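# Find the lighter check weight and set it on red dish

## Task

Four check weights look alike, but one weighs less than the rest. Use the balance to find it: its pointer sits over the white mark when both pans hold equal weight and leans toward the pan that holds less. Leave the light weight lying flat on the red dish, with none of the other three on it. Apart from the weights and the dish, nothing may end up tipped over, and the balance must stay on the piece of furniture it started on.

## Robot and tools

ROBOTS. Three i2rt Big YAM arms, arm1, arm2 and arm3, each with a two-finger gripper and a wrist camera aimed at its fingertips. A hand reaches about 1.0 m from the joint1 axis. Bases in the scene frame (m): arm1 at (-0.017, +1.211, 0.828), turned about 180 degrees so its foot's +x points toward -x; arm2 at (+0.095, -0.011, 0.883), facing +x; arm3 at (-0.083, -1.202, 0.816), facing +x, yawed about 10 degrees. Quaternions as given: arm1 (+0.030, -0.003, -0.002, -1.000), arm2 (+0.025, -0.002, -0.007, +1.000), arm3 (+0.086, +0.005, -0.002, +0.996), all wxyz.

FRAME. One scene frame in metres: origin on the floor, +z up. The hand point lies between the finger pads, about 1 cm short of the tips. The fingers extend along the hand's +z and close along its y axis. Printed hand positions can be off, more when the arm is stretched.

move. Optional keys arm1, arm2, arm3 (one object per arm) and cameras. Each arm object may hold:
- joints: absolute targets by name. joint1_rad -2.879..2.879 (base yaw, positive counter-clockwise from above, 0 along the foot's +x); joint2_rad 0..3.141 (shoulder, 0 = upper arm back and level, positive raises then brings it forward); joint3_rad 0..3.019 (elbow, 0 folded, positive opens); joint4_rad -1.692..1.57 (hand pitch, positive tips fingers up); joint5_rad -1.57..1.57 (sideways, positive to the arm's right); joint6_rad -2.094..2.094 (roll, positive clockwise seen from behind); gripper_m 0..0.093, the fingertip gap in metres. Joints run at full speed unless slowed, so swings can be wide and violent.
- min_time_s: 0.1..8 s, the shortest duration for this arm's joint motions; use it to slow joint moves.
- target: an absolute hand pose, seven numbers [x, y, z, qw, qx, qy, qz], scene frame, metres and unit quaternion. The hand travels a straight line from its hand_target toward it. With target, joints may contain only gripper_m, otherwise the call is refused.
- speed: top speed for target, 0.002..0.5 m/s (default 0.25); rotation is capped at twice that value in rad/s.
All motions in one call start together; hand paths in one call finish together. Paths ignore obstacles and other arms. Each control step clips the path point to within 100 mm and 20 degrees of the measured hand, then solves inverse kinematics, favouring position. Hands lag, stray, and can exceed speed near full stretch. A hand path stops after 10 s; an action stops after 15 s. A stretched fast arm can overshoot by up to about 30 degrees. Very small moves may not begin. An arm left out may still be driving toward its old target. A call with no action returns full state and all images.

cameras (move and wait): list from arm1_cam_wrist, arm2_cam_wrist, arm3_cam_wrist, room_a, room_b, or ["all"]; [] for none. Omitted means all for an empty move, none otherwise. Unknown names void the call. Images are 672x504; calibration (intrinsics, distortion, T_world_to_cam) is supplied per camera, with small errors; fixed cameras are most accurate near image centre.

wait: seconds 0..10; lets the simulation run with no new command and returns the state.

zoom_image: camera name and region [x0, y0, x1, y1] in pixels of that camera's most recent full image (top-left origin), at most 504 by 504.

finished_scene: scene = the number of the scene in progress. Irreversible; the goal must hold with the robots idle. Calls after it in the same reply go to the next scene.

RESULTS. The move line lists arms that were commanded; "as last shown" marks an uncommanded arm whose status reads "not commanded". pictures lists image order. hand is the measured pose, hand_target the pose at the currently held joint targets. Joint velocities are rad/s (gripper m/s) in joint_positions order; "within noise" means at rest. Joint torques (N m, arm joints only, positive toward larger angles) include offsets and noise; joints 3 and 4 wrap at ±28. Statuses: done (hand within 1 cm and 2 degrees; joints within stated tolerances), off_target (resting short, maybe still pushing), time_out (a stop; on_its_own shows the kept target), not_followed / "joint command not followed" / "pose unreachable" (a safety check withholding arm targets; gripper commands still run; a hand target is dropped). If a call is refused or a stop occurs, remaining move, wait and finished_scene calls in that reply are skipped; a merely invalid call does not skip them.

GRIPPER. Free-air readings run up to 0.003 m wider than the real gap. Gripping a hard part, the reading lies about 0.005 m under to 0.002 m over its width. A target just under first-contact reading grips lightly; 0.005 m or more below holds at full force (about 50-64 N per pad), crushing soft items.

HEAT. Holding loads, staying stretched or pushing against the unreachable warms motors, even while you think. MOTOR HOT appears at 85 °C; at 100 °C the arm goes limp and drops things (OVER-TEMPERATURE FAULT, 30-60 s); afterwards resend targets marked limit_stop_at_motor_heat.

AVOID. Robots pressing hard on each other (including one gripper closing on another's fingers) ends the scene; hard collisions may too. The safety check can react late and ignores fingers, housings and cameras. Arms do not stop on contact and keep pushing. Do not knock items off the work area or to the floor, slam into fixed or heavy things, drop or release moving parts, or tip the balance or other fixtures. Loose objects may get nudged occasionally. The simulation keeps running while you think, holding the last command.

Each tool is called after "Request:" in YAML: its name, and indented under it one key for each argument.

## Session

Request:
move:

Request:
zoom_image:
  camera: "room_a"
  region: [280, 180, 400, 300]

Request:
zoom_image:
  camera: "room_b"
  region: [400, 200, 520, 320]

Request:
zoom_image:
  camera: "room_a"
  region: [500, 220, 640, 360]

Scene clock: 0.00 s.
Joint torques (N m): no reading
Heat: arm1: hottest joint2_rad 35 °C; arm2: hottest joint2_rad 29 °C; arm3: hottest joint2_rad 34 °C.
Joint velocities: within noise
arm1.joint_positions: joint1_rad=+0.776 joint2_rad=+0.602 joint3_rad=+1.507 joint4_rad=-1.261 joint5_rad=+0.098 joint6_rad=+0.607 gripper_m=+0.09396
arm1.joint_status: not commanded
arm1.hand: x=-0.1701 y=+1.0659 z=+1.4453 quat_wxyz=(-0.349, -0.815, -0.066, +0.457) (m; scene frame)
arm1.hand_target: x=-0.1672 y=+1.0691 z=+1.4583 quat_wxyz=(-0.357, -0.807, -0.065, +0.466) (m; scene frame)
arm1.hand_status: not commanded
arm2.joint_positions: joint1_rad=+0.021 joint2_rad=+0.603 joint3_rad=+1.379 joint4_rad=-1.633 joint5_rad=-0.031 joint6_rad=+0.148 gripper_m=+0.09396
arm2.joint_status: not commanded
arm2.hand: x=-0.0901 y=-0.0175 z=+1.3638 quat_wxyz=(+0.028, +0.934, -0.076, -0.347) (m; scene frame)
arm2.hand_target: x=-0.0886 y=-0.0177 z=+1.3730 quat_wxyz=(+0.029, +0.930, -0.075, -0.358) (m; scene frame)
arm2.hand_status: not commanded
arm3.joint_positions: joint1_rad=+0.525 joint2_rad=+0.628 joint3_rad=+1.422 joint4_rad=-1.611 joint5_rad=-0.278 joint6_rad=-0.485 gripper_m=+0.09396
arm3.joint_status: not commanded
arm3.hand: x=-0.2389 y=-1.3139 z=+1.3216 quat_wxyz=(+0.100, +0.819, +0.423, -0.374) (m; scene frame)
arm3.hand_target: x=-0.2372 y=-1.3133 z=+1.3292 quat_wxyz=(+0.099, +0.815, +0.422, -0.384) (m; scene frame)
arm3.hand_status: not commanded
pictures: arm1_cam_wrist, arm2_cam_wrist, arm3_cam_wrist, room_a, room_b
camera_calibration:
arm1_cam_wrist: T_world_to_cam=[[-0.42556, 0.75561, -0.49795, -0.15913], [0.81571, 0.08205, -0.57262, 0.91838], [-0.39182, -0.64986, -0.65127, 1.65793]] pos_world=[-0.16724, 1.12232, 1.5264]
arm2_cam_wrist: T_world_to_cam=[[0.10182, 0.98831, -0.1135, 0.18216], [0.9514, -0.13008, -0.27914, 0.5057], [-0.29064, -0.07956, -0.95352, 1.36181]] pos_world=[-0.10389, -0.00589, 1.46035]
arm3_cam_wrist: T_world_to_cam=[[-0.75947, 0.63816, 0.12632, 0.49296], [0.56873, 0.7456, -0.34731, 1.61149], [-0.31582, -0.19193, -0.9292, 0.99182]] pos_world=[-0.22889, -1.32575, 1.41902]

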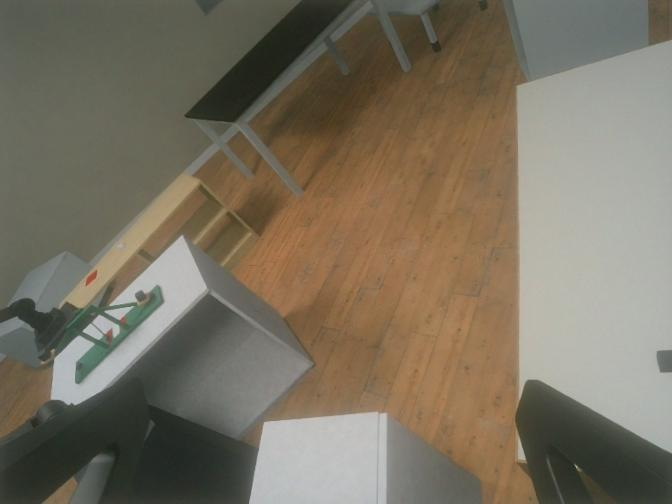

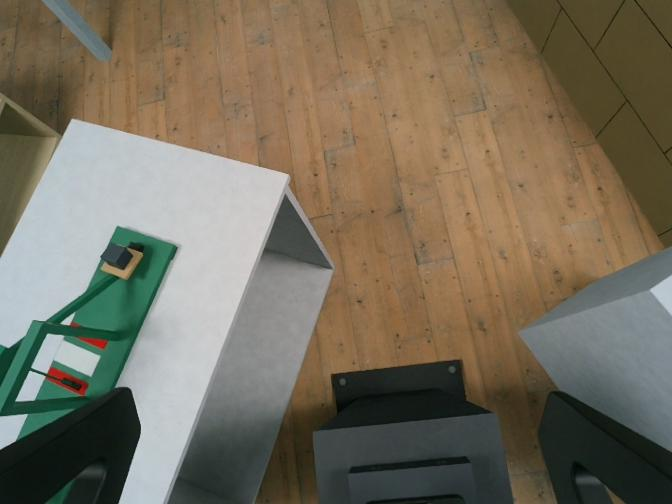

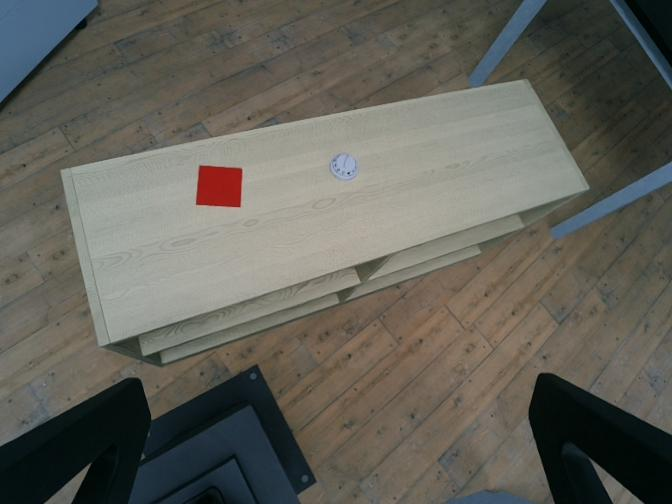

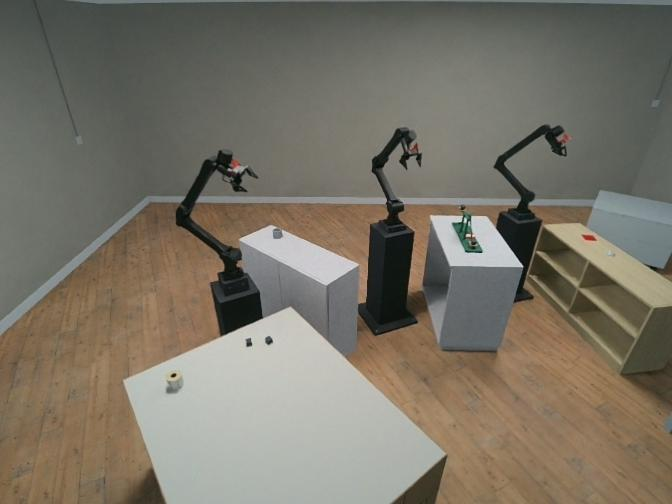

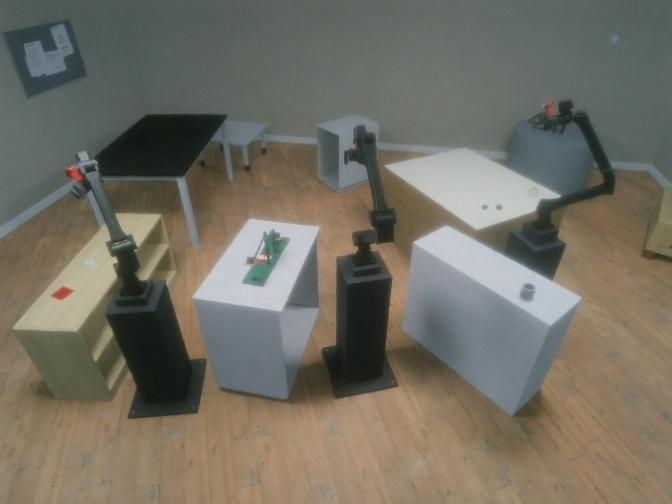

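Scaled by 4.200 from the camera's image (finer frame: 960x720).

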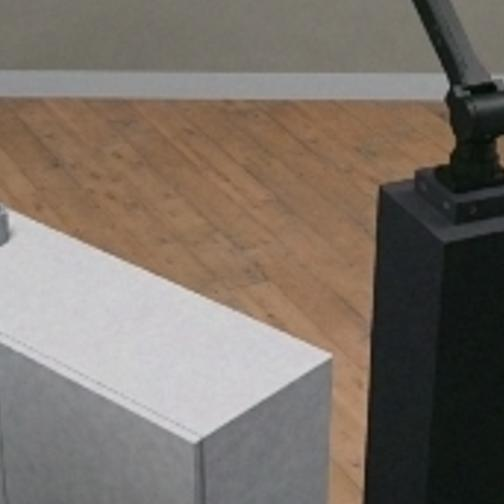

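Scaled by 4.200 from the camera's image (finer frame: 960x720).

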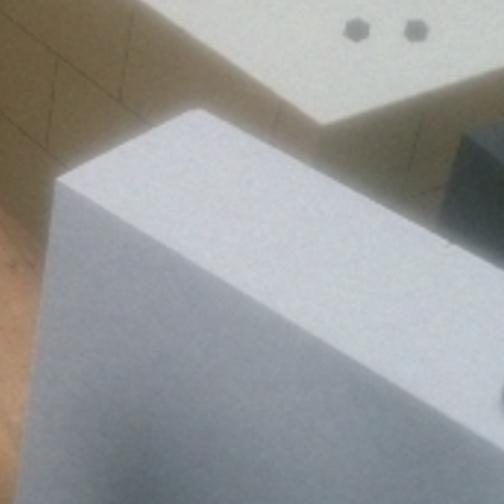

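Scaled by 3.600 from the camera's image (finer frame: 960x720).

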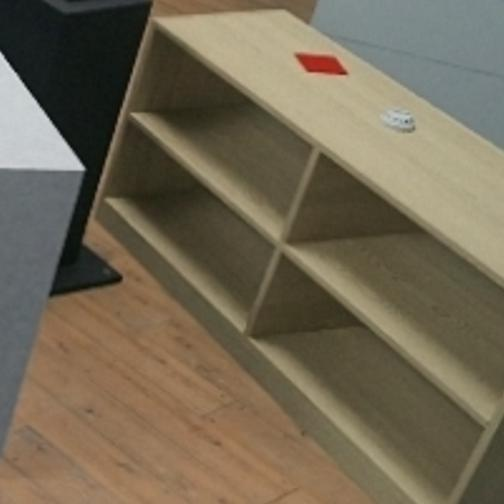

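Request:
zoom_image:
  camera: "room_a"
  region: [420, 180, 520, 280]

Request:
zoom_image:
  camera: "room_b"
  region: [210, 200, 330, 320]

Request:
zoom_image:
  camera: "arm2_cam_wrist"
  region: [0, 200, 260, 460]

Request:
zoom_image:
  camera: "arm1_cam_wrist"
  region: [0, 220, 200, 420]

Scaled by 5.040 from the camera's image (finer frame: 960x720).

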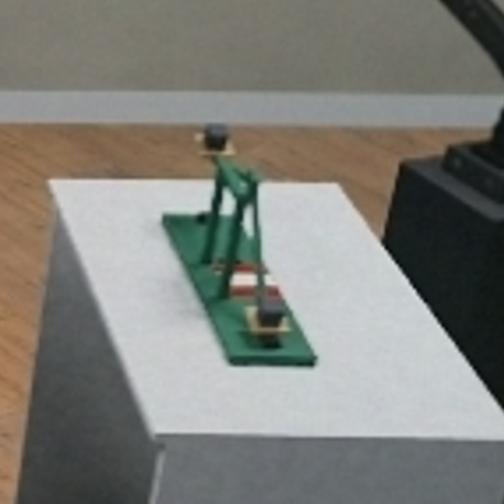

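Scaled by 4.200 from the camera's image (finer frame: 960x720).

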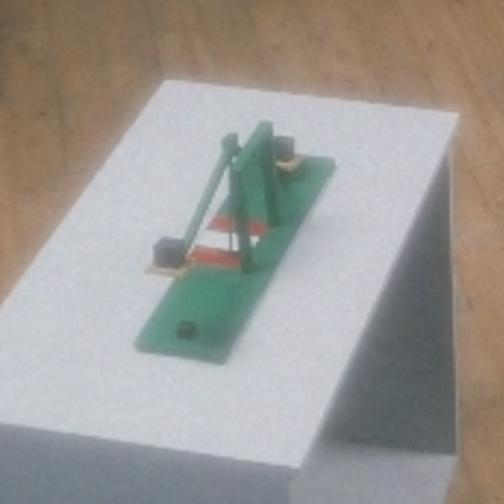

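Scaled by 1.938 from the camera's image (finer frame: 960x720).

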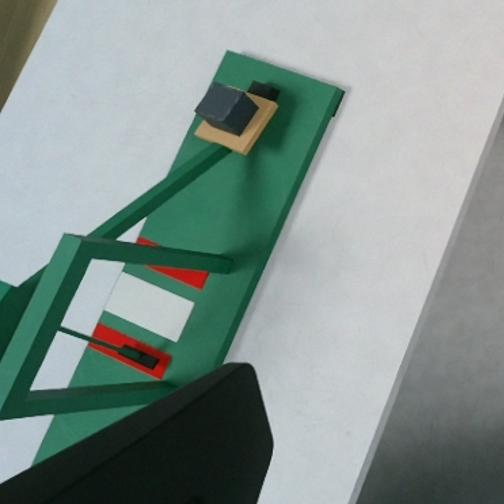

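Scaled by 2.520 from the camera's image (finer frame: 960x720).

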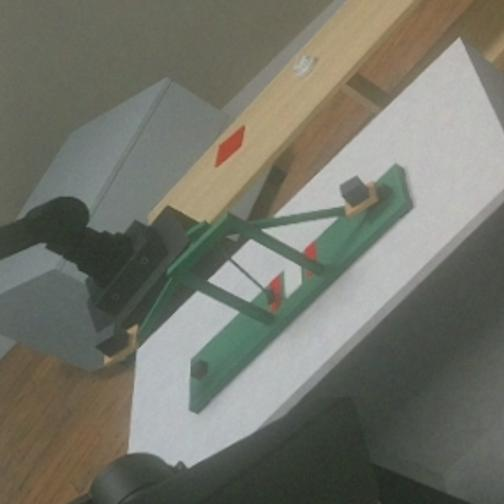

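Request:
move:
  arm3: {"joints":{"joint1_rad":-1.7,"joint2_rad":1.5,"joint3_rad":1.75,"joint4_rad":-1.25,"joint5_rad":0,"joint6_rad":0}}
  cameras: ["arm3_cam_wrist"]

Request:
zoom_image:
  camera: "arm3_cam_wrist"
  region: [120, 0, 620, 400]

Scene clock: 6.97 s.
Joint torques (N m): arm1=[-0.44 2.73 9.83 1.99 0.09 -0.14] | arm2=[1.44 2.43 10.56 1.77 -0.02 0.09] | arm3=[-0.91 -14.45 10.1 1.42 -0.03 0.03]
Heat: arm1: hottest joint2_rad 35 °C; arm2: hottest joint2_rad 29 °C; arm3: hottest joint2_rad 34 °C.
move: arm3 done
Joint velocities: within noise
arm1, arm2: as last shown
arm3.joint_positions: joint1_rad=-1.701 joint2_rad=+1.502 joint3_rad=+1.730 joint4_rad=-1.249 joint5_rad=+0.002 joint6_rad=-0.007 gripper_m=+0.09398
arm3.joint_status: all done
arm3.hand: x=+0.0893 y=-0.6644 z=+1.2050 quat_wxyz=(-0.217, +0.572, -0.774, -0.164)
arm3.hand_target: x=+0.0889 y=-0.6625 z=+1.2166 quat_wxyz=(-0.225, +0.568, -0.773, -0.172)
arm3.hand_status: not commanded
arm3_cam_wrist: T_world_to_cam=[[0.949, -0.31417, -0.02633, -0.25887], [-0.31499, -0.94135, -0.12099, -0.41451], [0.01323, 0.12312, -0.9923, 1.36784]] pos_world=[0.09701, -0.63993, 1.30035]

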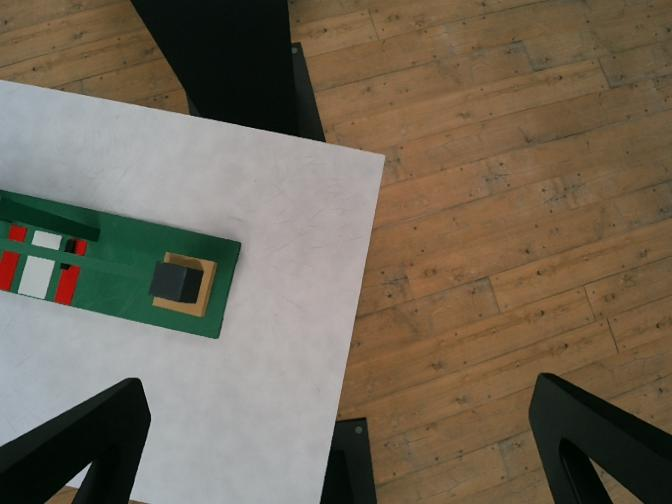

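Scaled by 1.008 from the camera's image (finer frame: 960x720).

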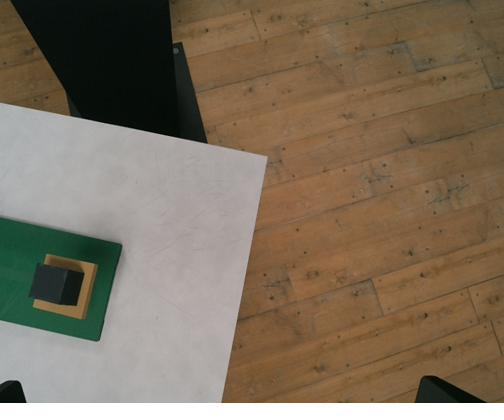

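Request:
move:
  arm3: {"target":[-0.067,-0.56,1.10,-0.126,-0.269,-0.954,0.036],"speed":0.4}
  cameras: ["arm3_cam_wrist","room_b"]

Request:
zoom_image:
  camera: "arm3_cam_wrist"
  region: [150, 100, 550, 500]

Scene clock: 13.33 s.
Joint torques (N m): arm1=[-1.03 3.02 9.7 2.1 0.09 -0.11] | arm2=[1.61 2.32 10.55 1.77 -0.04 0.09] | arm3=[-0.91 -18.26 11.25 0.28 0.22 0.01]
Heat: arm1: hottest joint2_rad 35 °C; arm2: hottest joint3_rad 30 °C; arm3: hottest joint2_rad 35 °C.
move: arm3 off_target
Joint velocities: within noise
arm1, arm2: as last shown
arm3.joint_positions: joint1_rad=-1.356 joint2_rad=+1.979 joint3_rad=+2.173 joint4_rad=-1.677 joint5_rad=+0.243 joint6_rad=+2.114 gripper_m=+0.09398
arm3.joint_status: not commanded
arm3.hand: x=-0.0657 y=-0.5715 z=+1.1026 quat_wxyz=(-0.098, -0.251, -0.960, -0.078)
arm3.hand_target: x=-0.0668 y=-0.5608 z=+1.0994 quat_wxyz=(-0.096, -0.256, -0.959, -0.080)
arm3.hand_status: off_target (0.012 m and 13.6 deg from the pose sent, 0.215 m and 105.4 deg at the start; a joint's target at an end of its range on 53 of 104 steps)
arm3_cam_wrist: T_world_to_cam=[[-0.49097, -0.84545, -0.21013, -0.2809], [-0.85993, 0.43169, 0.27233, -0.07309], [-0.13953, 0.3144, -0.93898, 1.29728]] pos_world=[-0.01976, -0.61381, 1.179]

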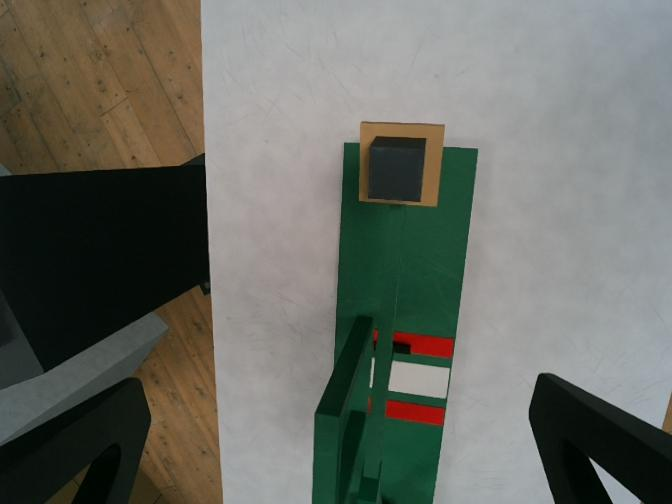

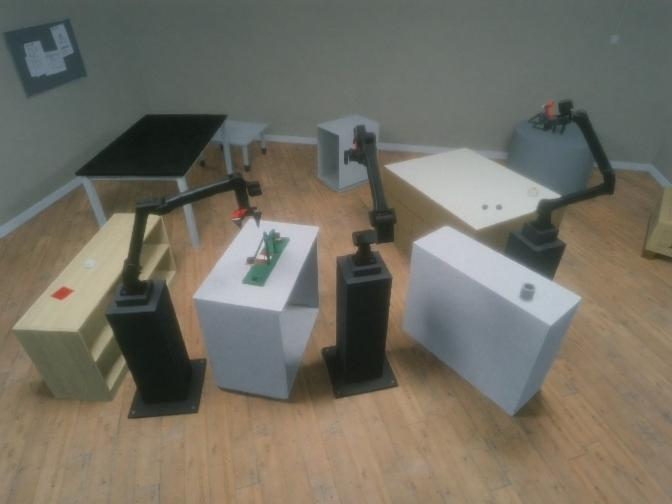

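Scaled by 1.260 from the camera's image (finer frame: 960x720).

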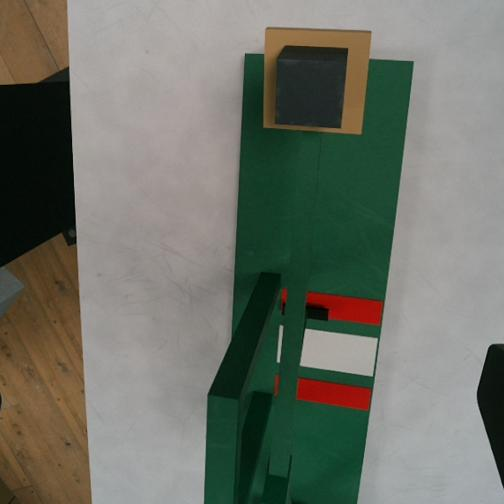

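Request:
move:
  arm3: {"target":[-0.045,-0.57,1.0,-0.126,-0.269,-0.954,0.036],"speed":0.2}
  cameras: ["arm3_cam_wrist","room_a"]

Request:
zoom_image:
  camera: "arm3_cam_wrist"
  region: [150, 100, 550, 500]

Request:
zoom_image:
  camera: "room_a"
  region: [420, 160, 520, 260]

Scene clock: 15.43 s.
Joint torques (N m): arm1=[-0.38 2.84 9.74 1.96 0.12 -0.14] | arm2=[1.26 2.14 10.51 1.73 -0.01 0.09] | arm3=[-1.2 -20.31 8.29 -0.02 0.18 0.03]
Heat: arm1: hottest joint2_rad 35 °C; arm2: hottest joint3_rad 31 °C; arm3: hottest joint2_rad 35 °C.
move: arm3 off_target
Joint velocities: within noise
arm1, arm2: as last shown
arm3.joint_positions: joint1_rad=-1.389 joint2_rad=+2.091 joint3_rad=+2.118 joint4_rad=-1.678 joint5_rad=+0.236 joint6_rad=+2.126 gripper_m=+0.09398
arm3.joint_status: not commanded
arm3.hand: x=-0.0466 y=-0.5709 z=+1.0126 quat_wxyz=(-0.119, -0.263, -0.957, +0.004)
arm3.hand_target: x=-0.0450 y=-0.5705 z=+0.9998 quat_wxyz=(-0.121, -0.267, -0.956, +0.017)
arm3.hand_status: off_target (0.013 m and 3.8 deg from the pose sent, 0.105 m and 13.6 deg at the start; a joint's target at an end of its range on 37 of 39 steps)
arm3_cam_wrist: T_world_to_cam=[[-0.5283, -0.84634, -0.06789, -0.43615], [-0.83864, 0.50767, 0.19737, 0.08789], [-0.13257, 0.16121, -0.97798, 1.16764]] pos_world=[-0.00192, -0.60198, 1.09496]

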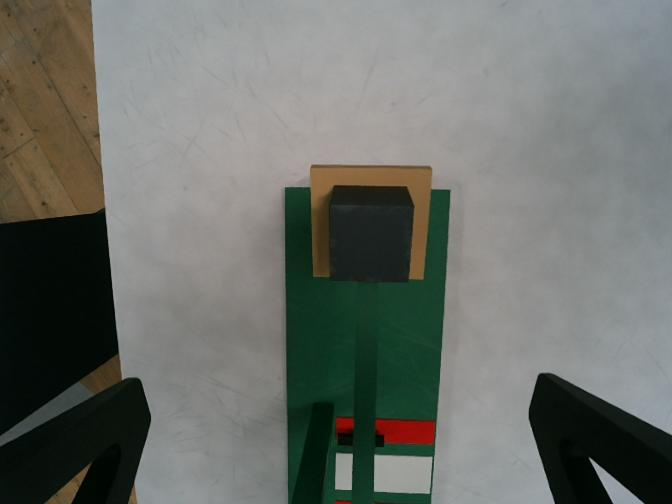

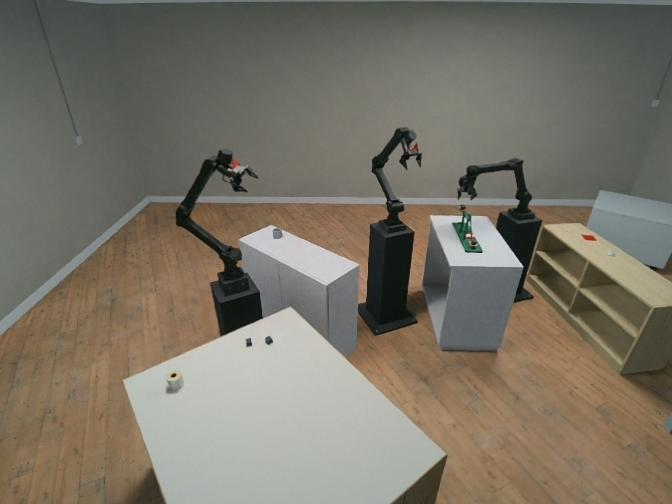

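Scaled by 1.260 from the camera's image (finer frame: 960x720).

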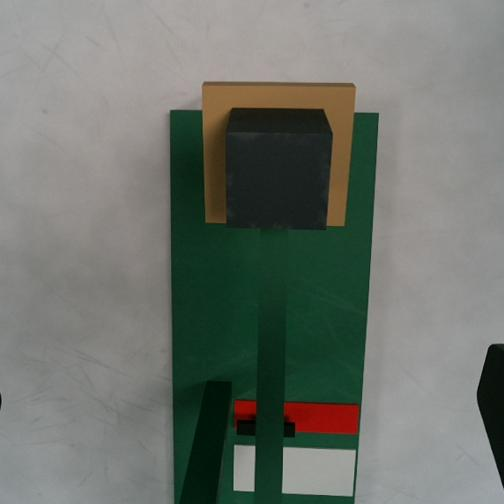

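Scaled by 5.040 from the camera's image (finer frame: 960x720).

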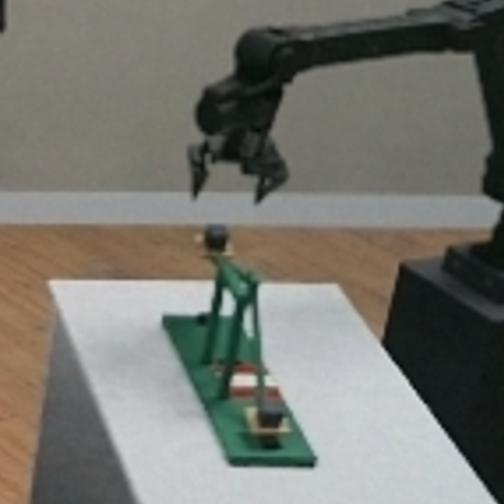

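Request:
move:
  arm3: {"target":[-0.026,-0.588,0.940,-0.126,-0.269,-0.954,0.036],"speed":0.1}
  cameras: ["arm3_cam_wrist"]

Request:
zoom_image:
  camera: "arm3_cam_wrist"
  region: [150, 100, 550, 500]

Scene clock: 17.10 s.
Joint torques (N m): arm1=[-0.44 2.78 9.83 2.03 0.09 -0.14] | arm2=[1.44 2.43 10.52 1.72 -0.02 0.09] | arm3=[-1.26 -21.01 7.24 0.61 0.29 -0.12]
Heat: arm1: hottest joint3_rad 36 °C; arm2: hottest joint3_rad 31 °C; arm3: hottest joint2_rad 35 °C.
move: arm3 done
Joint velocities: within noise
arm1, arm2: as last shown
arm3.joint_positions: joint1_rad=-1.419 joint2_rad=+2.091 joint3_rad=+1.947 joint4_rad=-1.559 joint5_rad=+0.236 joint6_rad=+2.122 gripper_m=+0.09398
arm3.joint_status: not commanded
arm3.hand: x=-0.0285 y=-0.5883 z=+0.9486 quat_wxyz=(-0.125, -0.272, -0.954, +0.031)
arm3.hand_target: x=-0.0261 y=-0.5881 z=+0.9401 quat_wxyz=(-0.126, -0.269, -0.954, +0.036)
arm3.hand_status: done (0.009 m and 0.6 deg from the pose sent, 0.077 m and 3.8 deg at the start)
arm3_cam_wrist: T_world_to_cam=[[-0.54985, -0.83496, -0.02238, -0.48276], [-0.82509, 0.53879, 0.1701, 0.16909], [-0.12997, 0.112, -0.98517, 1.08821]] pos_world=[0.01551, -0.61607, 1.03251]

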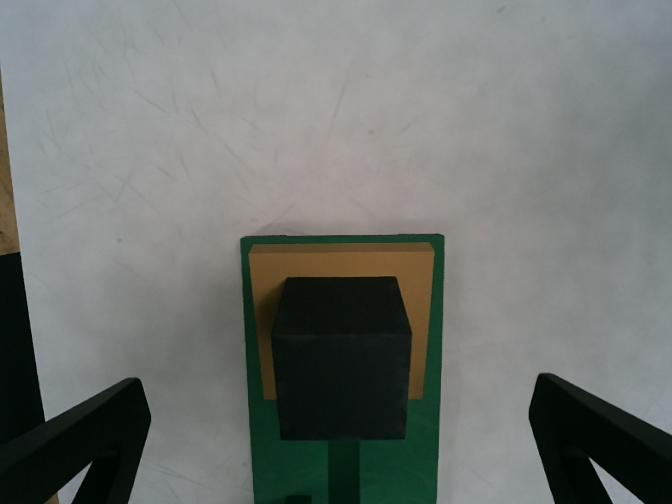

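Scaled by 1.260 from the camera's image (finer frame: 960x720).

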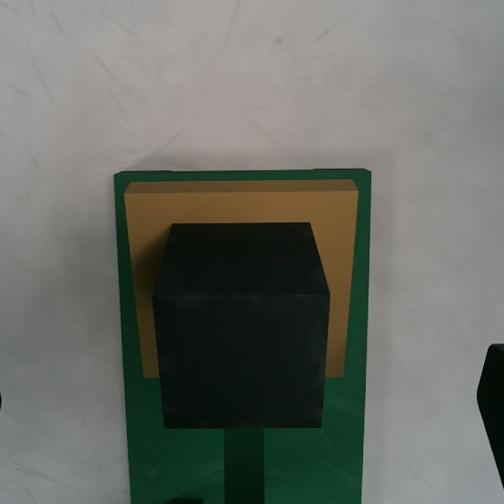

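Request:
move:
  arm3: {"target":[-0.020,-0.591,0.923,-0.126,-0.269,-0.954,0.036],"speed":0.06}
  cameras: ["arm3_cam_wrist"]

Scene clock: 18.40 s.
Joint torques (N m): arm1=[-0.56 2.84 9.8 2.17 0.06 -0.13] | arm2=[1.38 2.32 10.54 1.77 -0.03 0.08] | arm3=[-1.49 -20.89 7.17 0.53 0.33 -0.12]
Heat: arm1: hottest joint3_rad 36 °C; arm2: hottest joint3_rad 31 °C; arm3: hottest joint2_rad 36 °C.
move: arm3 done
Joint velocities: within noise
arm1, arm2: as last shown
arm3.joint_positions: joint1_rad=-1.427 joint2_rad=+2.091 joint3_rad=+1.903 joint4_rad=-1.512 joint5_rad=+0.236 joint6_rad=+2.112 gripper_m=+0.09398
arm3.joint_status: not commanded
arm3.hand: x=-0.0242 y=-0.5905 z=+0.9319 quat_wxyz=(-0.125, -0.271, -0.954, +0.031)
arm3.hand_target: x=-0.0201 y=-0.5910 z=+0.9232 quat_wxyz=(-0.126, -0.269, -0.954, +0.036)
arm3.hand_status: done (0.010 m and 0.7 deg from the pose sent, 0.027 m and 0.6 deg at the start)
arm3_cam_wrist: T_world_to_cam=[[-0.54798, -0.83618, -0.02277, -0.48304], [-0.82611, 0.5367, 0.17175, 0.17389], [-0.13139, 0.11292, -0.98488, 1.07279]] pos_world=[0.01991, -0.61838, 1.01571]

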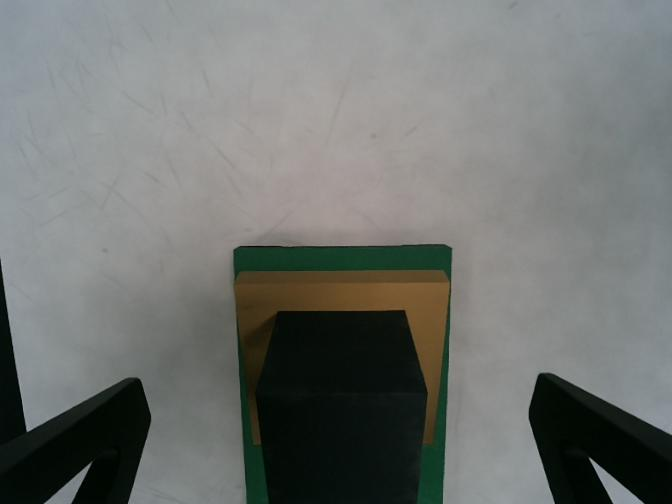

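Request:
move:
  arm3: {"joints":{"gripper_m":0.025}}

Request:
move:
  arm3: {"target":[-0.035,-0.595,1.06,-0.126,-0.269,-0.954,0.036],"speed":0.2}
  cameras: ["arm3_cam_wrist","room_a"]

Request:
zoom_image:
  camera: "room_a"
  region: [420, 160, 520, 260]

Scene clock: 19.37 s.
Joint torques (N m): arm1=[-0.44 3.02 9.89 2.13 0.07 -0.14] | arm2=[1.38 2.32 10.55 1.74 -0.02 0.09] | arm3=[-1.49 -20.84 7.19 0.51 0.34 -0.12]
Heat: arm1: hottest joint3_rad 36 °C; arm2: hottest joint3_rad 31 °C; arm3: hottest joint2_rad 36 °C.
move: arm3 off_target
Joint velocities: within noise
arm1, arm2: as last shown
arm3.joint_positions: joint1_rad=-1.427 joint2_rad=+2.091 joint3_rad=+1.903 joint4_rad=-1.512 joint5_rad=+0.236 joint6_rad=+2.111 gripper_m=+0.02990
arm3.joint_status: gripper_m off_target (ended at +0.02992, target +0.02500)
arm3.hand: x=-0.0242 y=-0.5905 z=+0.9319 quat_wxyz=(-0.125, -0.270, -0.954, +0.031)
arm3.hand_target: x=-0.0201 y=-0.5911 z=+0.9232 quat_wxyz=(-0.126, -0.269, -0.954, +0.036)
arm3.hand_status: not commanded
pictures: none

Scene clock: 20.80 s.
Joint torques (N m): arm1=[-0.56 2.96 9.74 2.24 0.06 -0.14] | arm2=[1.44 2.2 10.51 1.8 -0.02 0.09] | arm3=[-0.56 -19.9 10.84 0.05 0.37 -0.12]
Heat: arm1: hottest joint3_rad 36 °C; arm2: hottest joint3_rad 32 °C; arm3: hottest joint2_rad 36 °C.
move: arm3 off_target
Joint velocities: within noise
arm1, arm2: as last shown
arm3.joint_positions: joint1_rad=-1.412 joint2_rad=+1.976 joint3_rad=+2.020 joint4_rad=-1.678 joint5_rad=+0.236 joint6_rad=+2.111 gripper_m=+0.02990
arm3.joint_status: not commanded
arm3.hand: x=-0.0320 y=-0.6036 z=+1.0452 quat_wxyz=(-0.116, -0.268, -0.956, -0.002)
arm3.hand_target: x=-0.0348 y=-0.5959 z=+1.0595 quat_wxyz=(-0.113, -0.264, -0.958, -0.017)
arm3.hand_status: off_target (0.017 m and 4.5 deg from the pose sent, 0.129 m and 0.6 deg at the start; a joint's target at an end of its range on 29 of 43 steps)
arm3_cam_wrist: T_world_to_cam=[[-0.53564, -0.84074, -0.07902, -0.43926], [-0.83403, 0.51206, 0.20538, 0.10468], [-0.13221, 0.17592, -0.97549, 1.21302]] pos_world=[0.01239, -0.6363, 1.12708]

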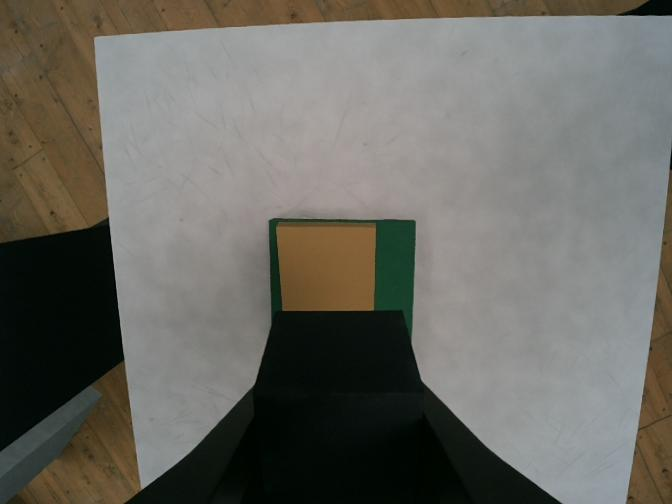

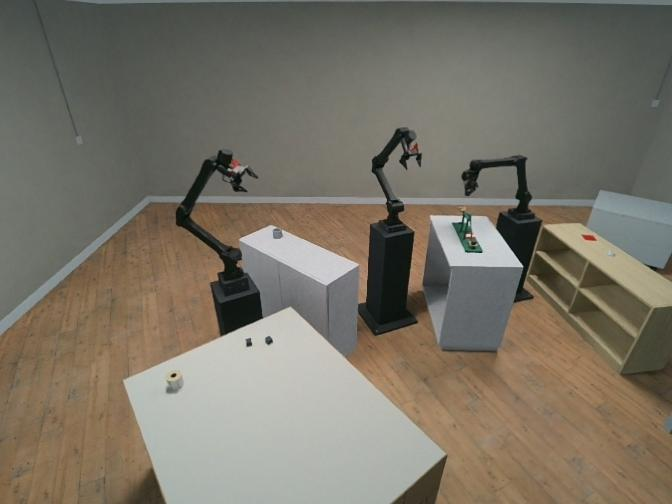

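Scaled by 5.040 from the camera's image (finer frame: 960x720).

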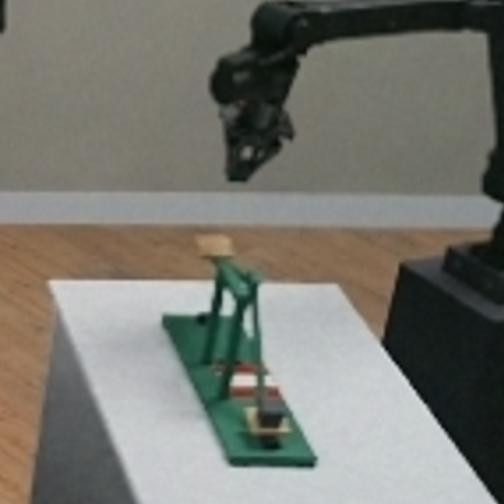

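Request:
move:
  arm3: {"joints":{"joint1_rad":-0.6,"joint2_rad":1.45,"joint3_rad":1.65,"joint4_rad":-1.6,"joint5_rad":0.1,"joint6_rad":1.0},"min_time_s":1.5}

Request:
move:
  arm3: {"joints":{"joint1_rad":1.24,"joint2_rad":2.2,"joint3_rad":1.86,"joint4_rad":-1.2,"joint5_rad":0,"joint6_rad":0},"min_time_s":2.2}
  cameras: ["arm3_cam_wrist","room_a"]

Scene clock: 23.63 s.
Joint torques (N m): arm1=[0.21 2.96 9.78 2.21 0.09 -0.12] | arm2=[1.32 2.43 10.51 1.77 -0.02 0.08] | arm3=[-1.32 -13.22 7.99 1.22 0.16 -0.13]
Heat: arm1: hottest joint3_rad 36 °C; arm2: hottest joint3_rad 32 °C; arm3: hottest joint2_rad 36 °C.
move: arm3 done
Joint velocities: within noise
arm1.joint_positions: joint1_rad=+0.776 joint2_rad=+0.602 joint3_rad=+1.507 joint4_rad=-1.261 joint5_rad=+0.098 joint6_rad=+0.607 gripper_m=+0.09396
arm1.joint_status: not commanded
arm1.hand: x=-0.1701 y=+1.0659 z=+1.4453 quat_wxyz=(-0.349, -0.815, -0.066, +0.457)
arm1.hand_target: x=-0.1672 y=+1.0691 z=+1.4583 quat_wxyz=(-0.357, -0.807, -0.065, +0.466)
arm1.hand_status: not commanded
arm2.joint_positions: joint1_rad=+0.021 joint2_rad=+0.603 joint3_rad=+1.379 joint4_rad=-1.633 joint5_rad=-0.031 joint6_rad=+0.148 gripper_m=+0.09396
arm2.joint_status: not commanded
arm2.hand: x=-0.0901 y=-0.0175 z=+1.3638 quat_wxyz=(+0.028, +0.934, -0.076, -0.347)
arm2.hand_target: x=-0.0886 y=-0.0177 z=+1.3730 quat_wxyz=(+0.029, +0.930, -0.075, -0.358)
arm2.hand_status: not commanded
arm3.joint_positions: joint1_rad=-0.596 joint2_rad=+1.457 joint3_rad=+1.651 joint4_rad=-1.611 joint5_rad=+0.101 joint6_rad=+1.009 gripper_m=+0.02990
arm3.joint_status: all done
arm3.hand: x=-0.3976 y=-0.8718 z=+1.1651 quat_wxyz=(-0.039, +0.624, -0.775, -0.087)
arm3.hand_target: x=-0.3973 y=-0.8700 z=+1.1680 quat_wxyz=(-0.038, +0.626, -0.773, -0.095)
arm3.hand_status: not commanded
pictures: none

Scene clock: 26.67 s.
Joint torques (N m): arm1=[-0.32 2.84 9.8 2.09 0.12 -0.13] | arm2=[1.67 2.32 10.51 1.78 -0.04 0.08] | arm3=[-0.56 -21.6 10.92 0.83 0.13 -0.12]
Heat: arm1: hottest joint3_rad 37 °C; arm2: hottest joint3_rad 33 °C; arm3: hottest joint2_rad 37 °C.
move: arm3 done
Joint velocities: within noise
arm1, arm2: as last shown
arm3.joint_positions: joint1_rad=+1.237 joint2_rad=+2.184 joint3_rad=+1.813 joint4_rad=-1.209 joint5_rad=-0.002 joint6_rad=+0.009 gripper_m=+0.02991
arm3.joint_status: all done
arm3.hand: x=-0.3976 y=-1.7694 z=+0.8306 quat_wxyz=(-0.006, +0.864, +0.504, +0.002)
arm3.hand_target: x=-0.4048 y=-1.7862 z=+0.8374 quat_wxyz=(+0.003, +0.861, +0.509, -0.016)
arm3.hand_status: not commanded
arm3_cam_wrist: T_world_to_cam=[[-0.85511, 0.51843, 0.00327, 0.57744], [0.47056, 0.77347, 0.42465, 1.23999], [0.21762, 0.36466, -0.90535, 1.57525]] pos_world=[-0.43251, -1.83289, 0.8977]

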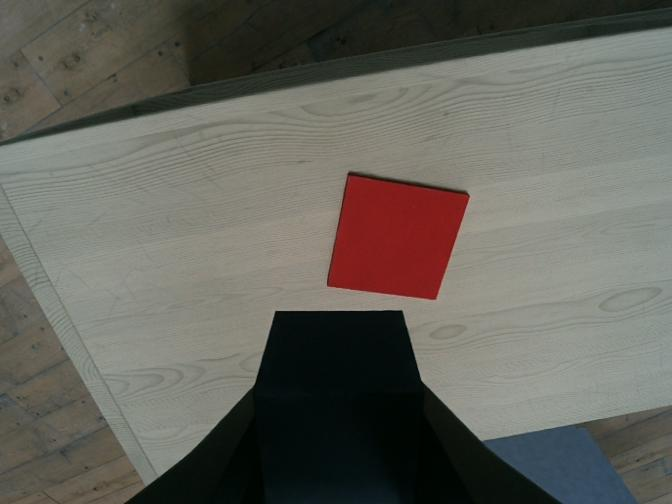

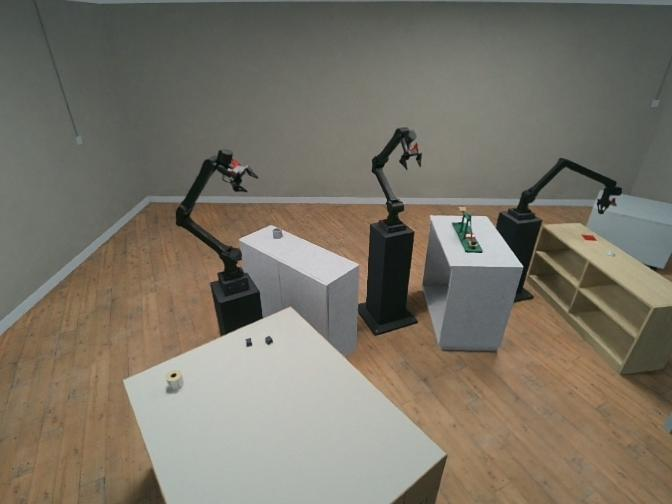

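Request:
move:
  arm3: {"target":[-0.413,-1.71,0.70,0.006,-0.864,-0.504,-0.002],"speed":0.2}
  cameras: ["arm3_cam_wrist","room_a"]

Request:
zoom_image:
  camera: "room_a"
  region: [550, 180, 640, 270]

Scene clock: 28.87 s.
Joint torques (N m): arm1=[-0.56 2.96 9.91 2.04 0.07 -0.13] | arm2=[1.55 2.2 10.55 1.76 -0.02 0.08] | arm3=[-1.79 -20.25 6.64 0.88 0.04 -0.13]
Heat: arm1: hottest joint3_rad 37 °C; arm2: hottest joint3_rad 33 °C; arm3: hottest joint2_rad 37 °C.
move: arm3 off_target
Joint velocities: within noise
arm1, arm2: as last shown
arm3.joint_positions: joint1_rad=+1.174 joint2_rad=+2.244 joint3_rad=+1.558 joint4_rad=-0.888 joint5_rad=-0.002 joint6_rad=-0.050 gripper_m=+0.02991
arm3.joint_status: not commanded
arm3.hand: x=-0.4108 y=-1.7115 z=+0.7110 quat_wxyz=(-0.005, +0.865, +0.502, -0.001)
arm3.hand_target: x=-0.4128 y=-1.7099 z=+0.7001 quat_wxyz=(-0.006, +0.864, +0.504, +0.002)
arm3.hand_status: off_target (0.011 m and 0.5 deg from the pose sent, 0.144 m and 0.0 deg at the start)
arm3_cam_wrist: T_world_to_cam=[[-0.85255, 0.52263, 0.00284, 0.54501], [0.47567, 0.77366, 0.41856, 1.25886], [0.21655, 0.3582, -0.90818, 1.43919]] pos_world=[-0.4458, -1.77429, 0.77859]

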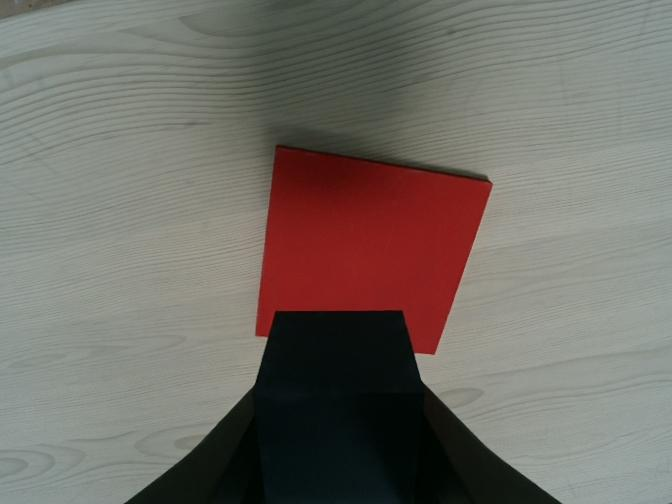

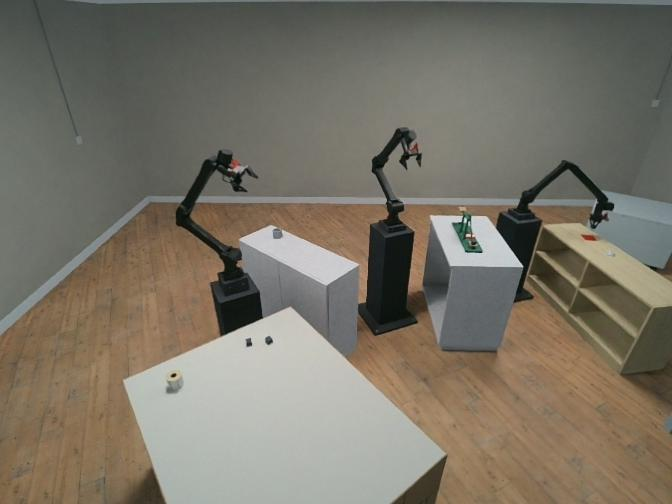

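Scaled by 5.600 from the camera's image (finer frame: 960x720).

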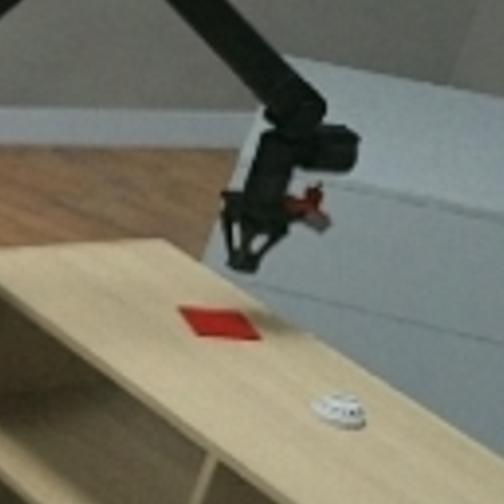

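Request:
move:
  arm3: {"target":[-0.416,-1.692,0.640,0.006,-0.864,-0.504,-0.002],"speed":0.12}
  cameras: ["arm3_cam_wrist","room_a"]

Request:
zoom_image:
  camera: "room_a"
  region: [560, 200, 620, 260]

Scene clock: 30.70 s.
Joint torques (N m): arm1=[-0.73 3.08 9.61 2.09 0.1 -0.15] | arm2=[1.73 2.49 10.55 1.74 -0.03 0.08] | arm3=[-1.79 -20.07 6.08 0.84 0.05 -0.12]
Heat: arm1: hottest joint3_rad 37 °C; arm2: hottest joint3_rad 33 °C; arm3: hottest joint2_rad 37 °C.
move: arm3 off_target
Joint velocities: within noise
arm1, arm2: as last shown
arm3.joint_positions: joint1_rad=+1.155 joint2_rad=+2.326 joint3_rad=+1.516 joint4_rad=-0.762 joint5_rad=-0.002 joint6_rad=-0.069 gripper_m=+0.02991
arm3.joint_status: not commanded
arm3.hand: x=-0.4137 y=-1.6946 z=+0.6512 quat_wxyz=(-0.005, +0.865, +0.502, -0.001)
arm3.hand_target: x=-0.4158 y=-1.6918 z=+0.6401 quat_wxyz=(-0.006, +0.864, +0.504, +0.002)
arm3.hand_status: off_target (0.012 m and 0.4 deg from the pose sent, 0.074 m and 0.5 deg at the start)
arm3_cam_wrist: T_world_to_cam=[[-0.85316, 0.52164, 0.00279, 0.53203], [0.47475, 0.77423, 0.41854, 1.27283], [0.21617, 0.35841, -0.90819, 1.37968]] pos_world=[-0.4486, -1.75748, 0.71879]

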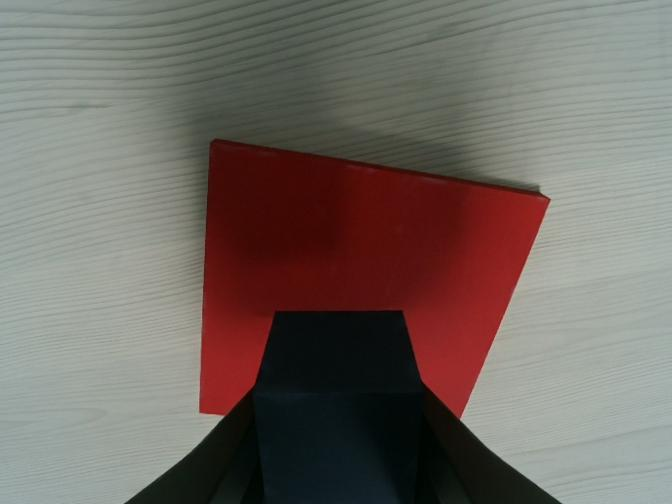

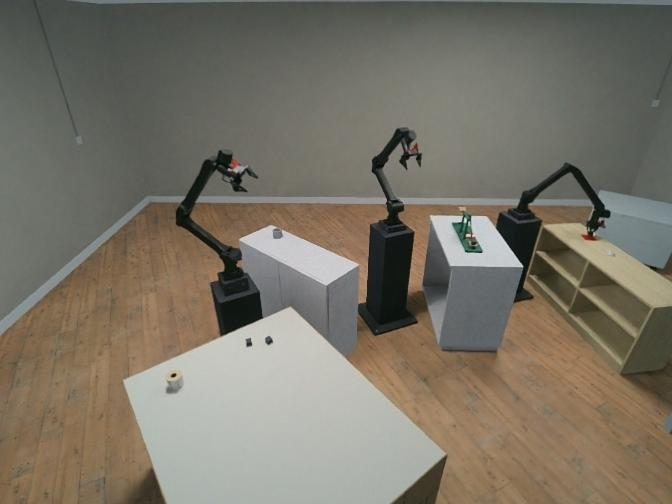

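Scaled by 8.400 from the camera's image (finer frame: 960x720).

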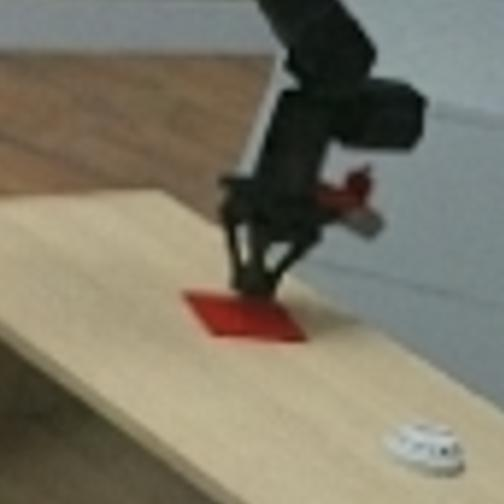

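Request:
move:
  arm3: {"target":[-0.418,-1.698,0.622,0.006,-0.864,-0.504,-0.002],"speed":0.06}

Request:
move:
  arm3: {"target":[-0.418,-1.698,0.612,0.006,-0.864,-0.504,-0.002],"speed":0.04}
  cameras: ["arm3_cam_wrist","room_a"]

Request:
zoom_image:
  camera: "room_a"
  region: [560, 200, 620, 260]

Scene clock: 32.13 s.
Joint torques (N m): arm1=[-0.62 3.37 9.76 2.09 0.1 -0.12] | arm2=[1.44 2.32 10.52 1.76 -0.01 0.09] | arm3=[-1.49 -19.43 7.86 0.77 0.06 -0.1]
Heat: arm1: hottest joint3_rad 37 °C; arm2: hottest joint3_rad 33 °C; arm3: hottest joint2_rad 37 °C.
move: arm3 off_target
Joint velocities: within noise
arm1, arm2: as last shown
arm3.joint_positions: joint1_rad=+1.155 joint2_rad=+2.361 joint3_rad=+1.520 joint4_rad=-0.746 joint5_rad=-0.002 joint6_rad=-0.069 gripper_m=+0.02991
arm3.joint_status: not commanded
arm3.hand: x=-0.4115 y=-1.6910 z=+0.6326 quat_wxyz=(-0.008, +0.865, +0.502, +0.005)
arm3.hand_target: x=-0.4177 y=-1.6975 z=+0.6222 quat_wxyz=(-0.006, +0.864, +0.504, +0.002)
arm3.hand_status: off_target (0.014 m and 0.5 deg from the pose sent, 0.030 m and 0.4 deg at the start)
pictures: none

Scene clock: 33.20 s.
Joint torques (N m): arm1=[0.09 3.08 9.72 2.1 0.09 -0.12] | arm2=[1.32 2.32 10.52 1.72 -0.04 0.1] | arm3=[-1.49 -18.49 7.86 1.05 0.06 -0.09]
Heat: arm1: hottest joint3_rad 37 °C; arm2: hottest joint3_rad 34 °C; arm3: hottest joint2_rad 38 °C.
move: arm3 off_target
Joint velocities: within noise
arm1, arm2: as last shown
arm3.joint_positions: joint1_rad=+1.155 joint2_rad=+2.364 joint3_rad=+1.524 joint4_rad=-0.738 joint5_rad=-0.002 joint6_rad=-0.069 gripper_m=+0.02991
arm3.joint_status: not commanded
arm3.hand: x=-0.4133 y=-1.6936 z=+0.6318 quat_wxyz=(-0.006, +0.865, +0.502, +0.001)
arm3.hand_target: x=-0.4174 y=-1.6972 z=+0.6126 quat_wxyz=(-0.006, +0.864, +0.504, +0.002)
arm3.hand_status: off_target (0.021 m and 0.2 deg from the pose sent, 0.023 m and 0.4 deg at the start)
arm3_cam_wrist: T_world_to_cam=[[-0.85335, 0.52134, 0.00265, 0.53147], [0.47336, 0.77265, 0.42301, 1.27393], [0.21848, 0.36223, -0.90612, 1.36768]] pos_world=[-0.44831, -1.75679, 0.699]

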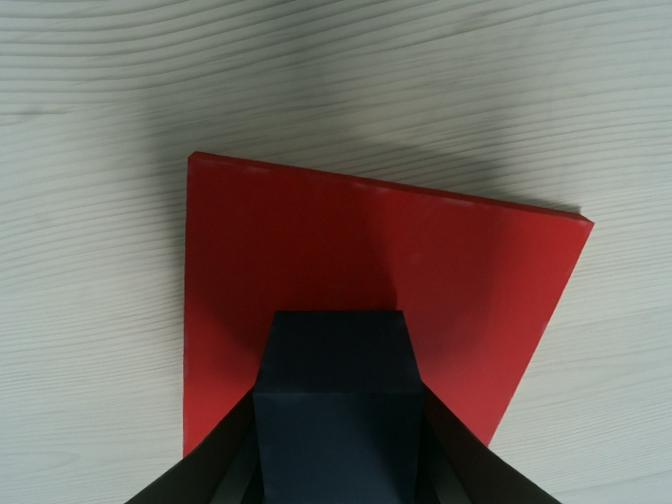

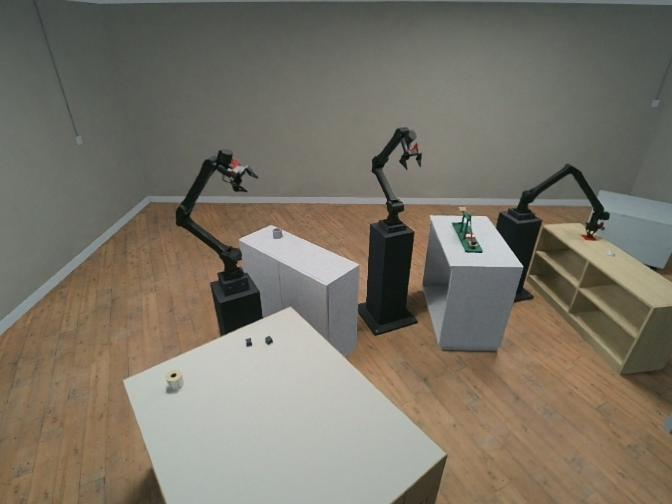

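Scaled by 8.400 from the camera's image (finer frame: 960x720).

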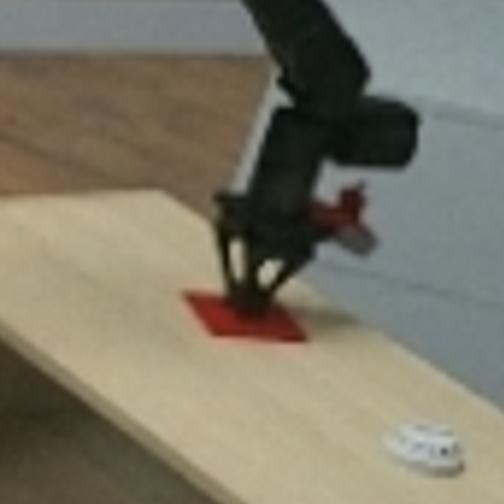

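Request:
move:
  arm3: {"target":[-0.418,-1.698,0.606,0.006,-0.864,-0.504,-0.002],"speed":0.04}

Scene clock: 34.27 s.
Joint torques (N m): arm1=[-0.32 2.84 9.81 2.22 0.07 -0.13] | arm2=[1.44 2.26 10.58 1.7 -0.02 0.07] | arm3=[-1.49 -17.96 7.75 1.07 0.06 -0.11]
Heat: arm1: hottest joint3_rad 38 °C; arm2: hottest joint3_rad 34 °C; arm3: hottest joint2_rad 38 °C.
move: arm3 off_target
Joint velocities: within noise
arm1, arm2: as last shown
arm3.joint_positions: joint1_rad=+1.155 joint2_rad=+2.367 joint3_rad=+1.528 joint4_rad=-0.730 joint5_rad=-0.002 joint6_rad=-0.069 gripper_m=+0.02991
arm3.joint_status: not commanded
arm3.hand: x=-0.4151 y=-1.6964 z=+0.6313 quat_wxyz=(-0.004, +0.865, +0.503, -0.003)
arm3.hand_target: x=-0.4172 y=-1.6968 z=+0.6068 quat_wxyz=(-0.006, +0.864, +0.504, +0.002)
arm3.hand_status: off_target (0.026 m and 0.7 deg from the pose sent, 0.027 m and 0.2 deg at the start)
pictures: none


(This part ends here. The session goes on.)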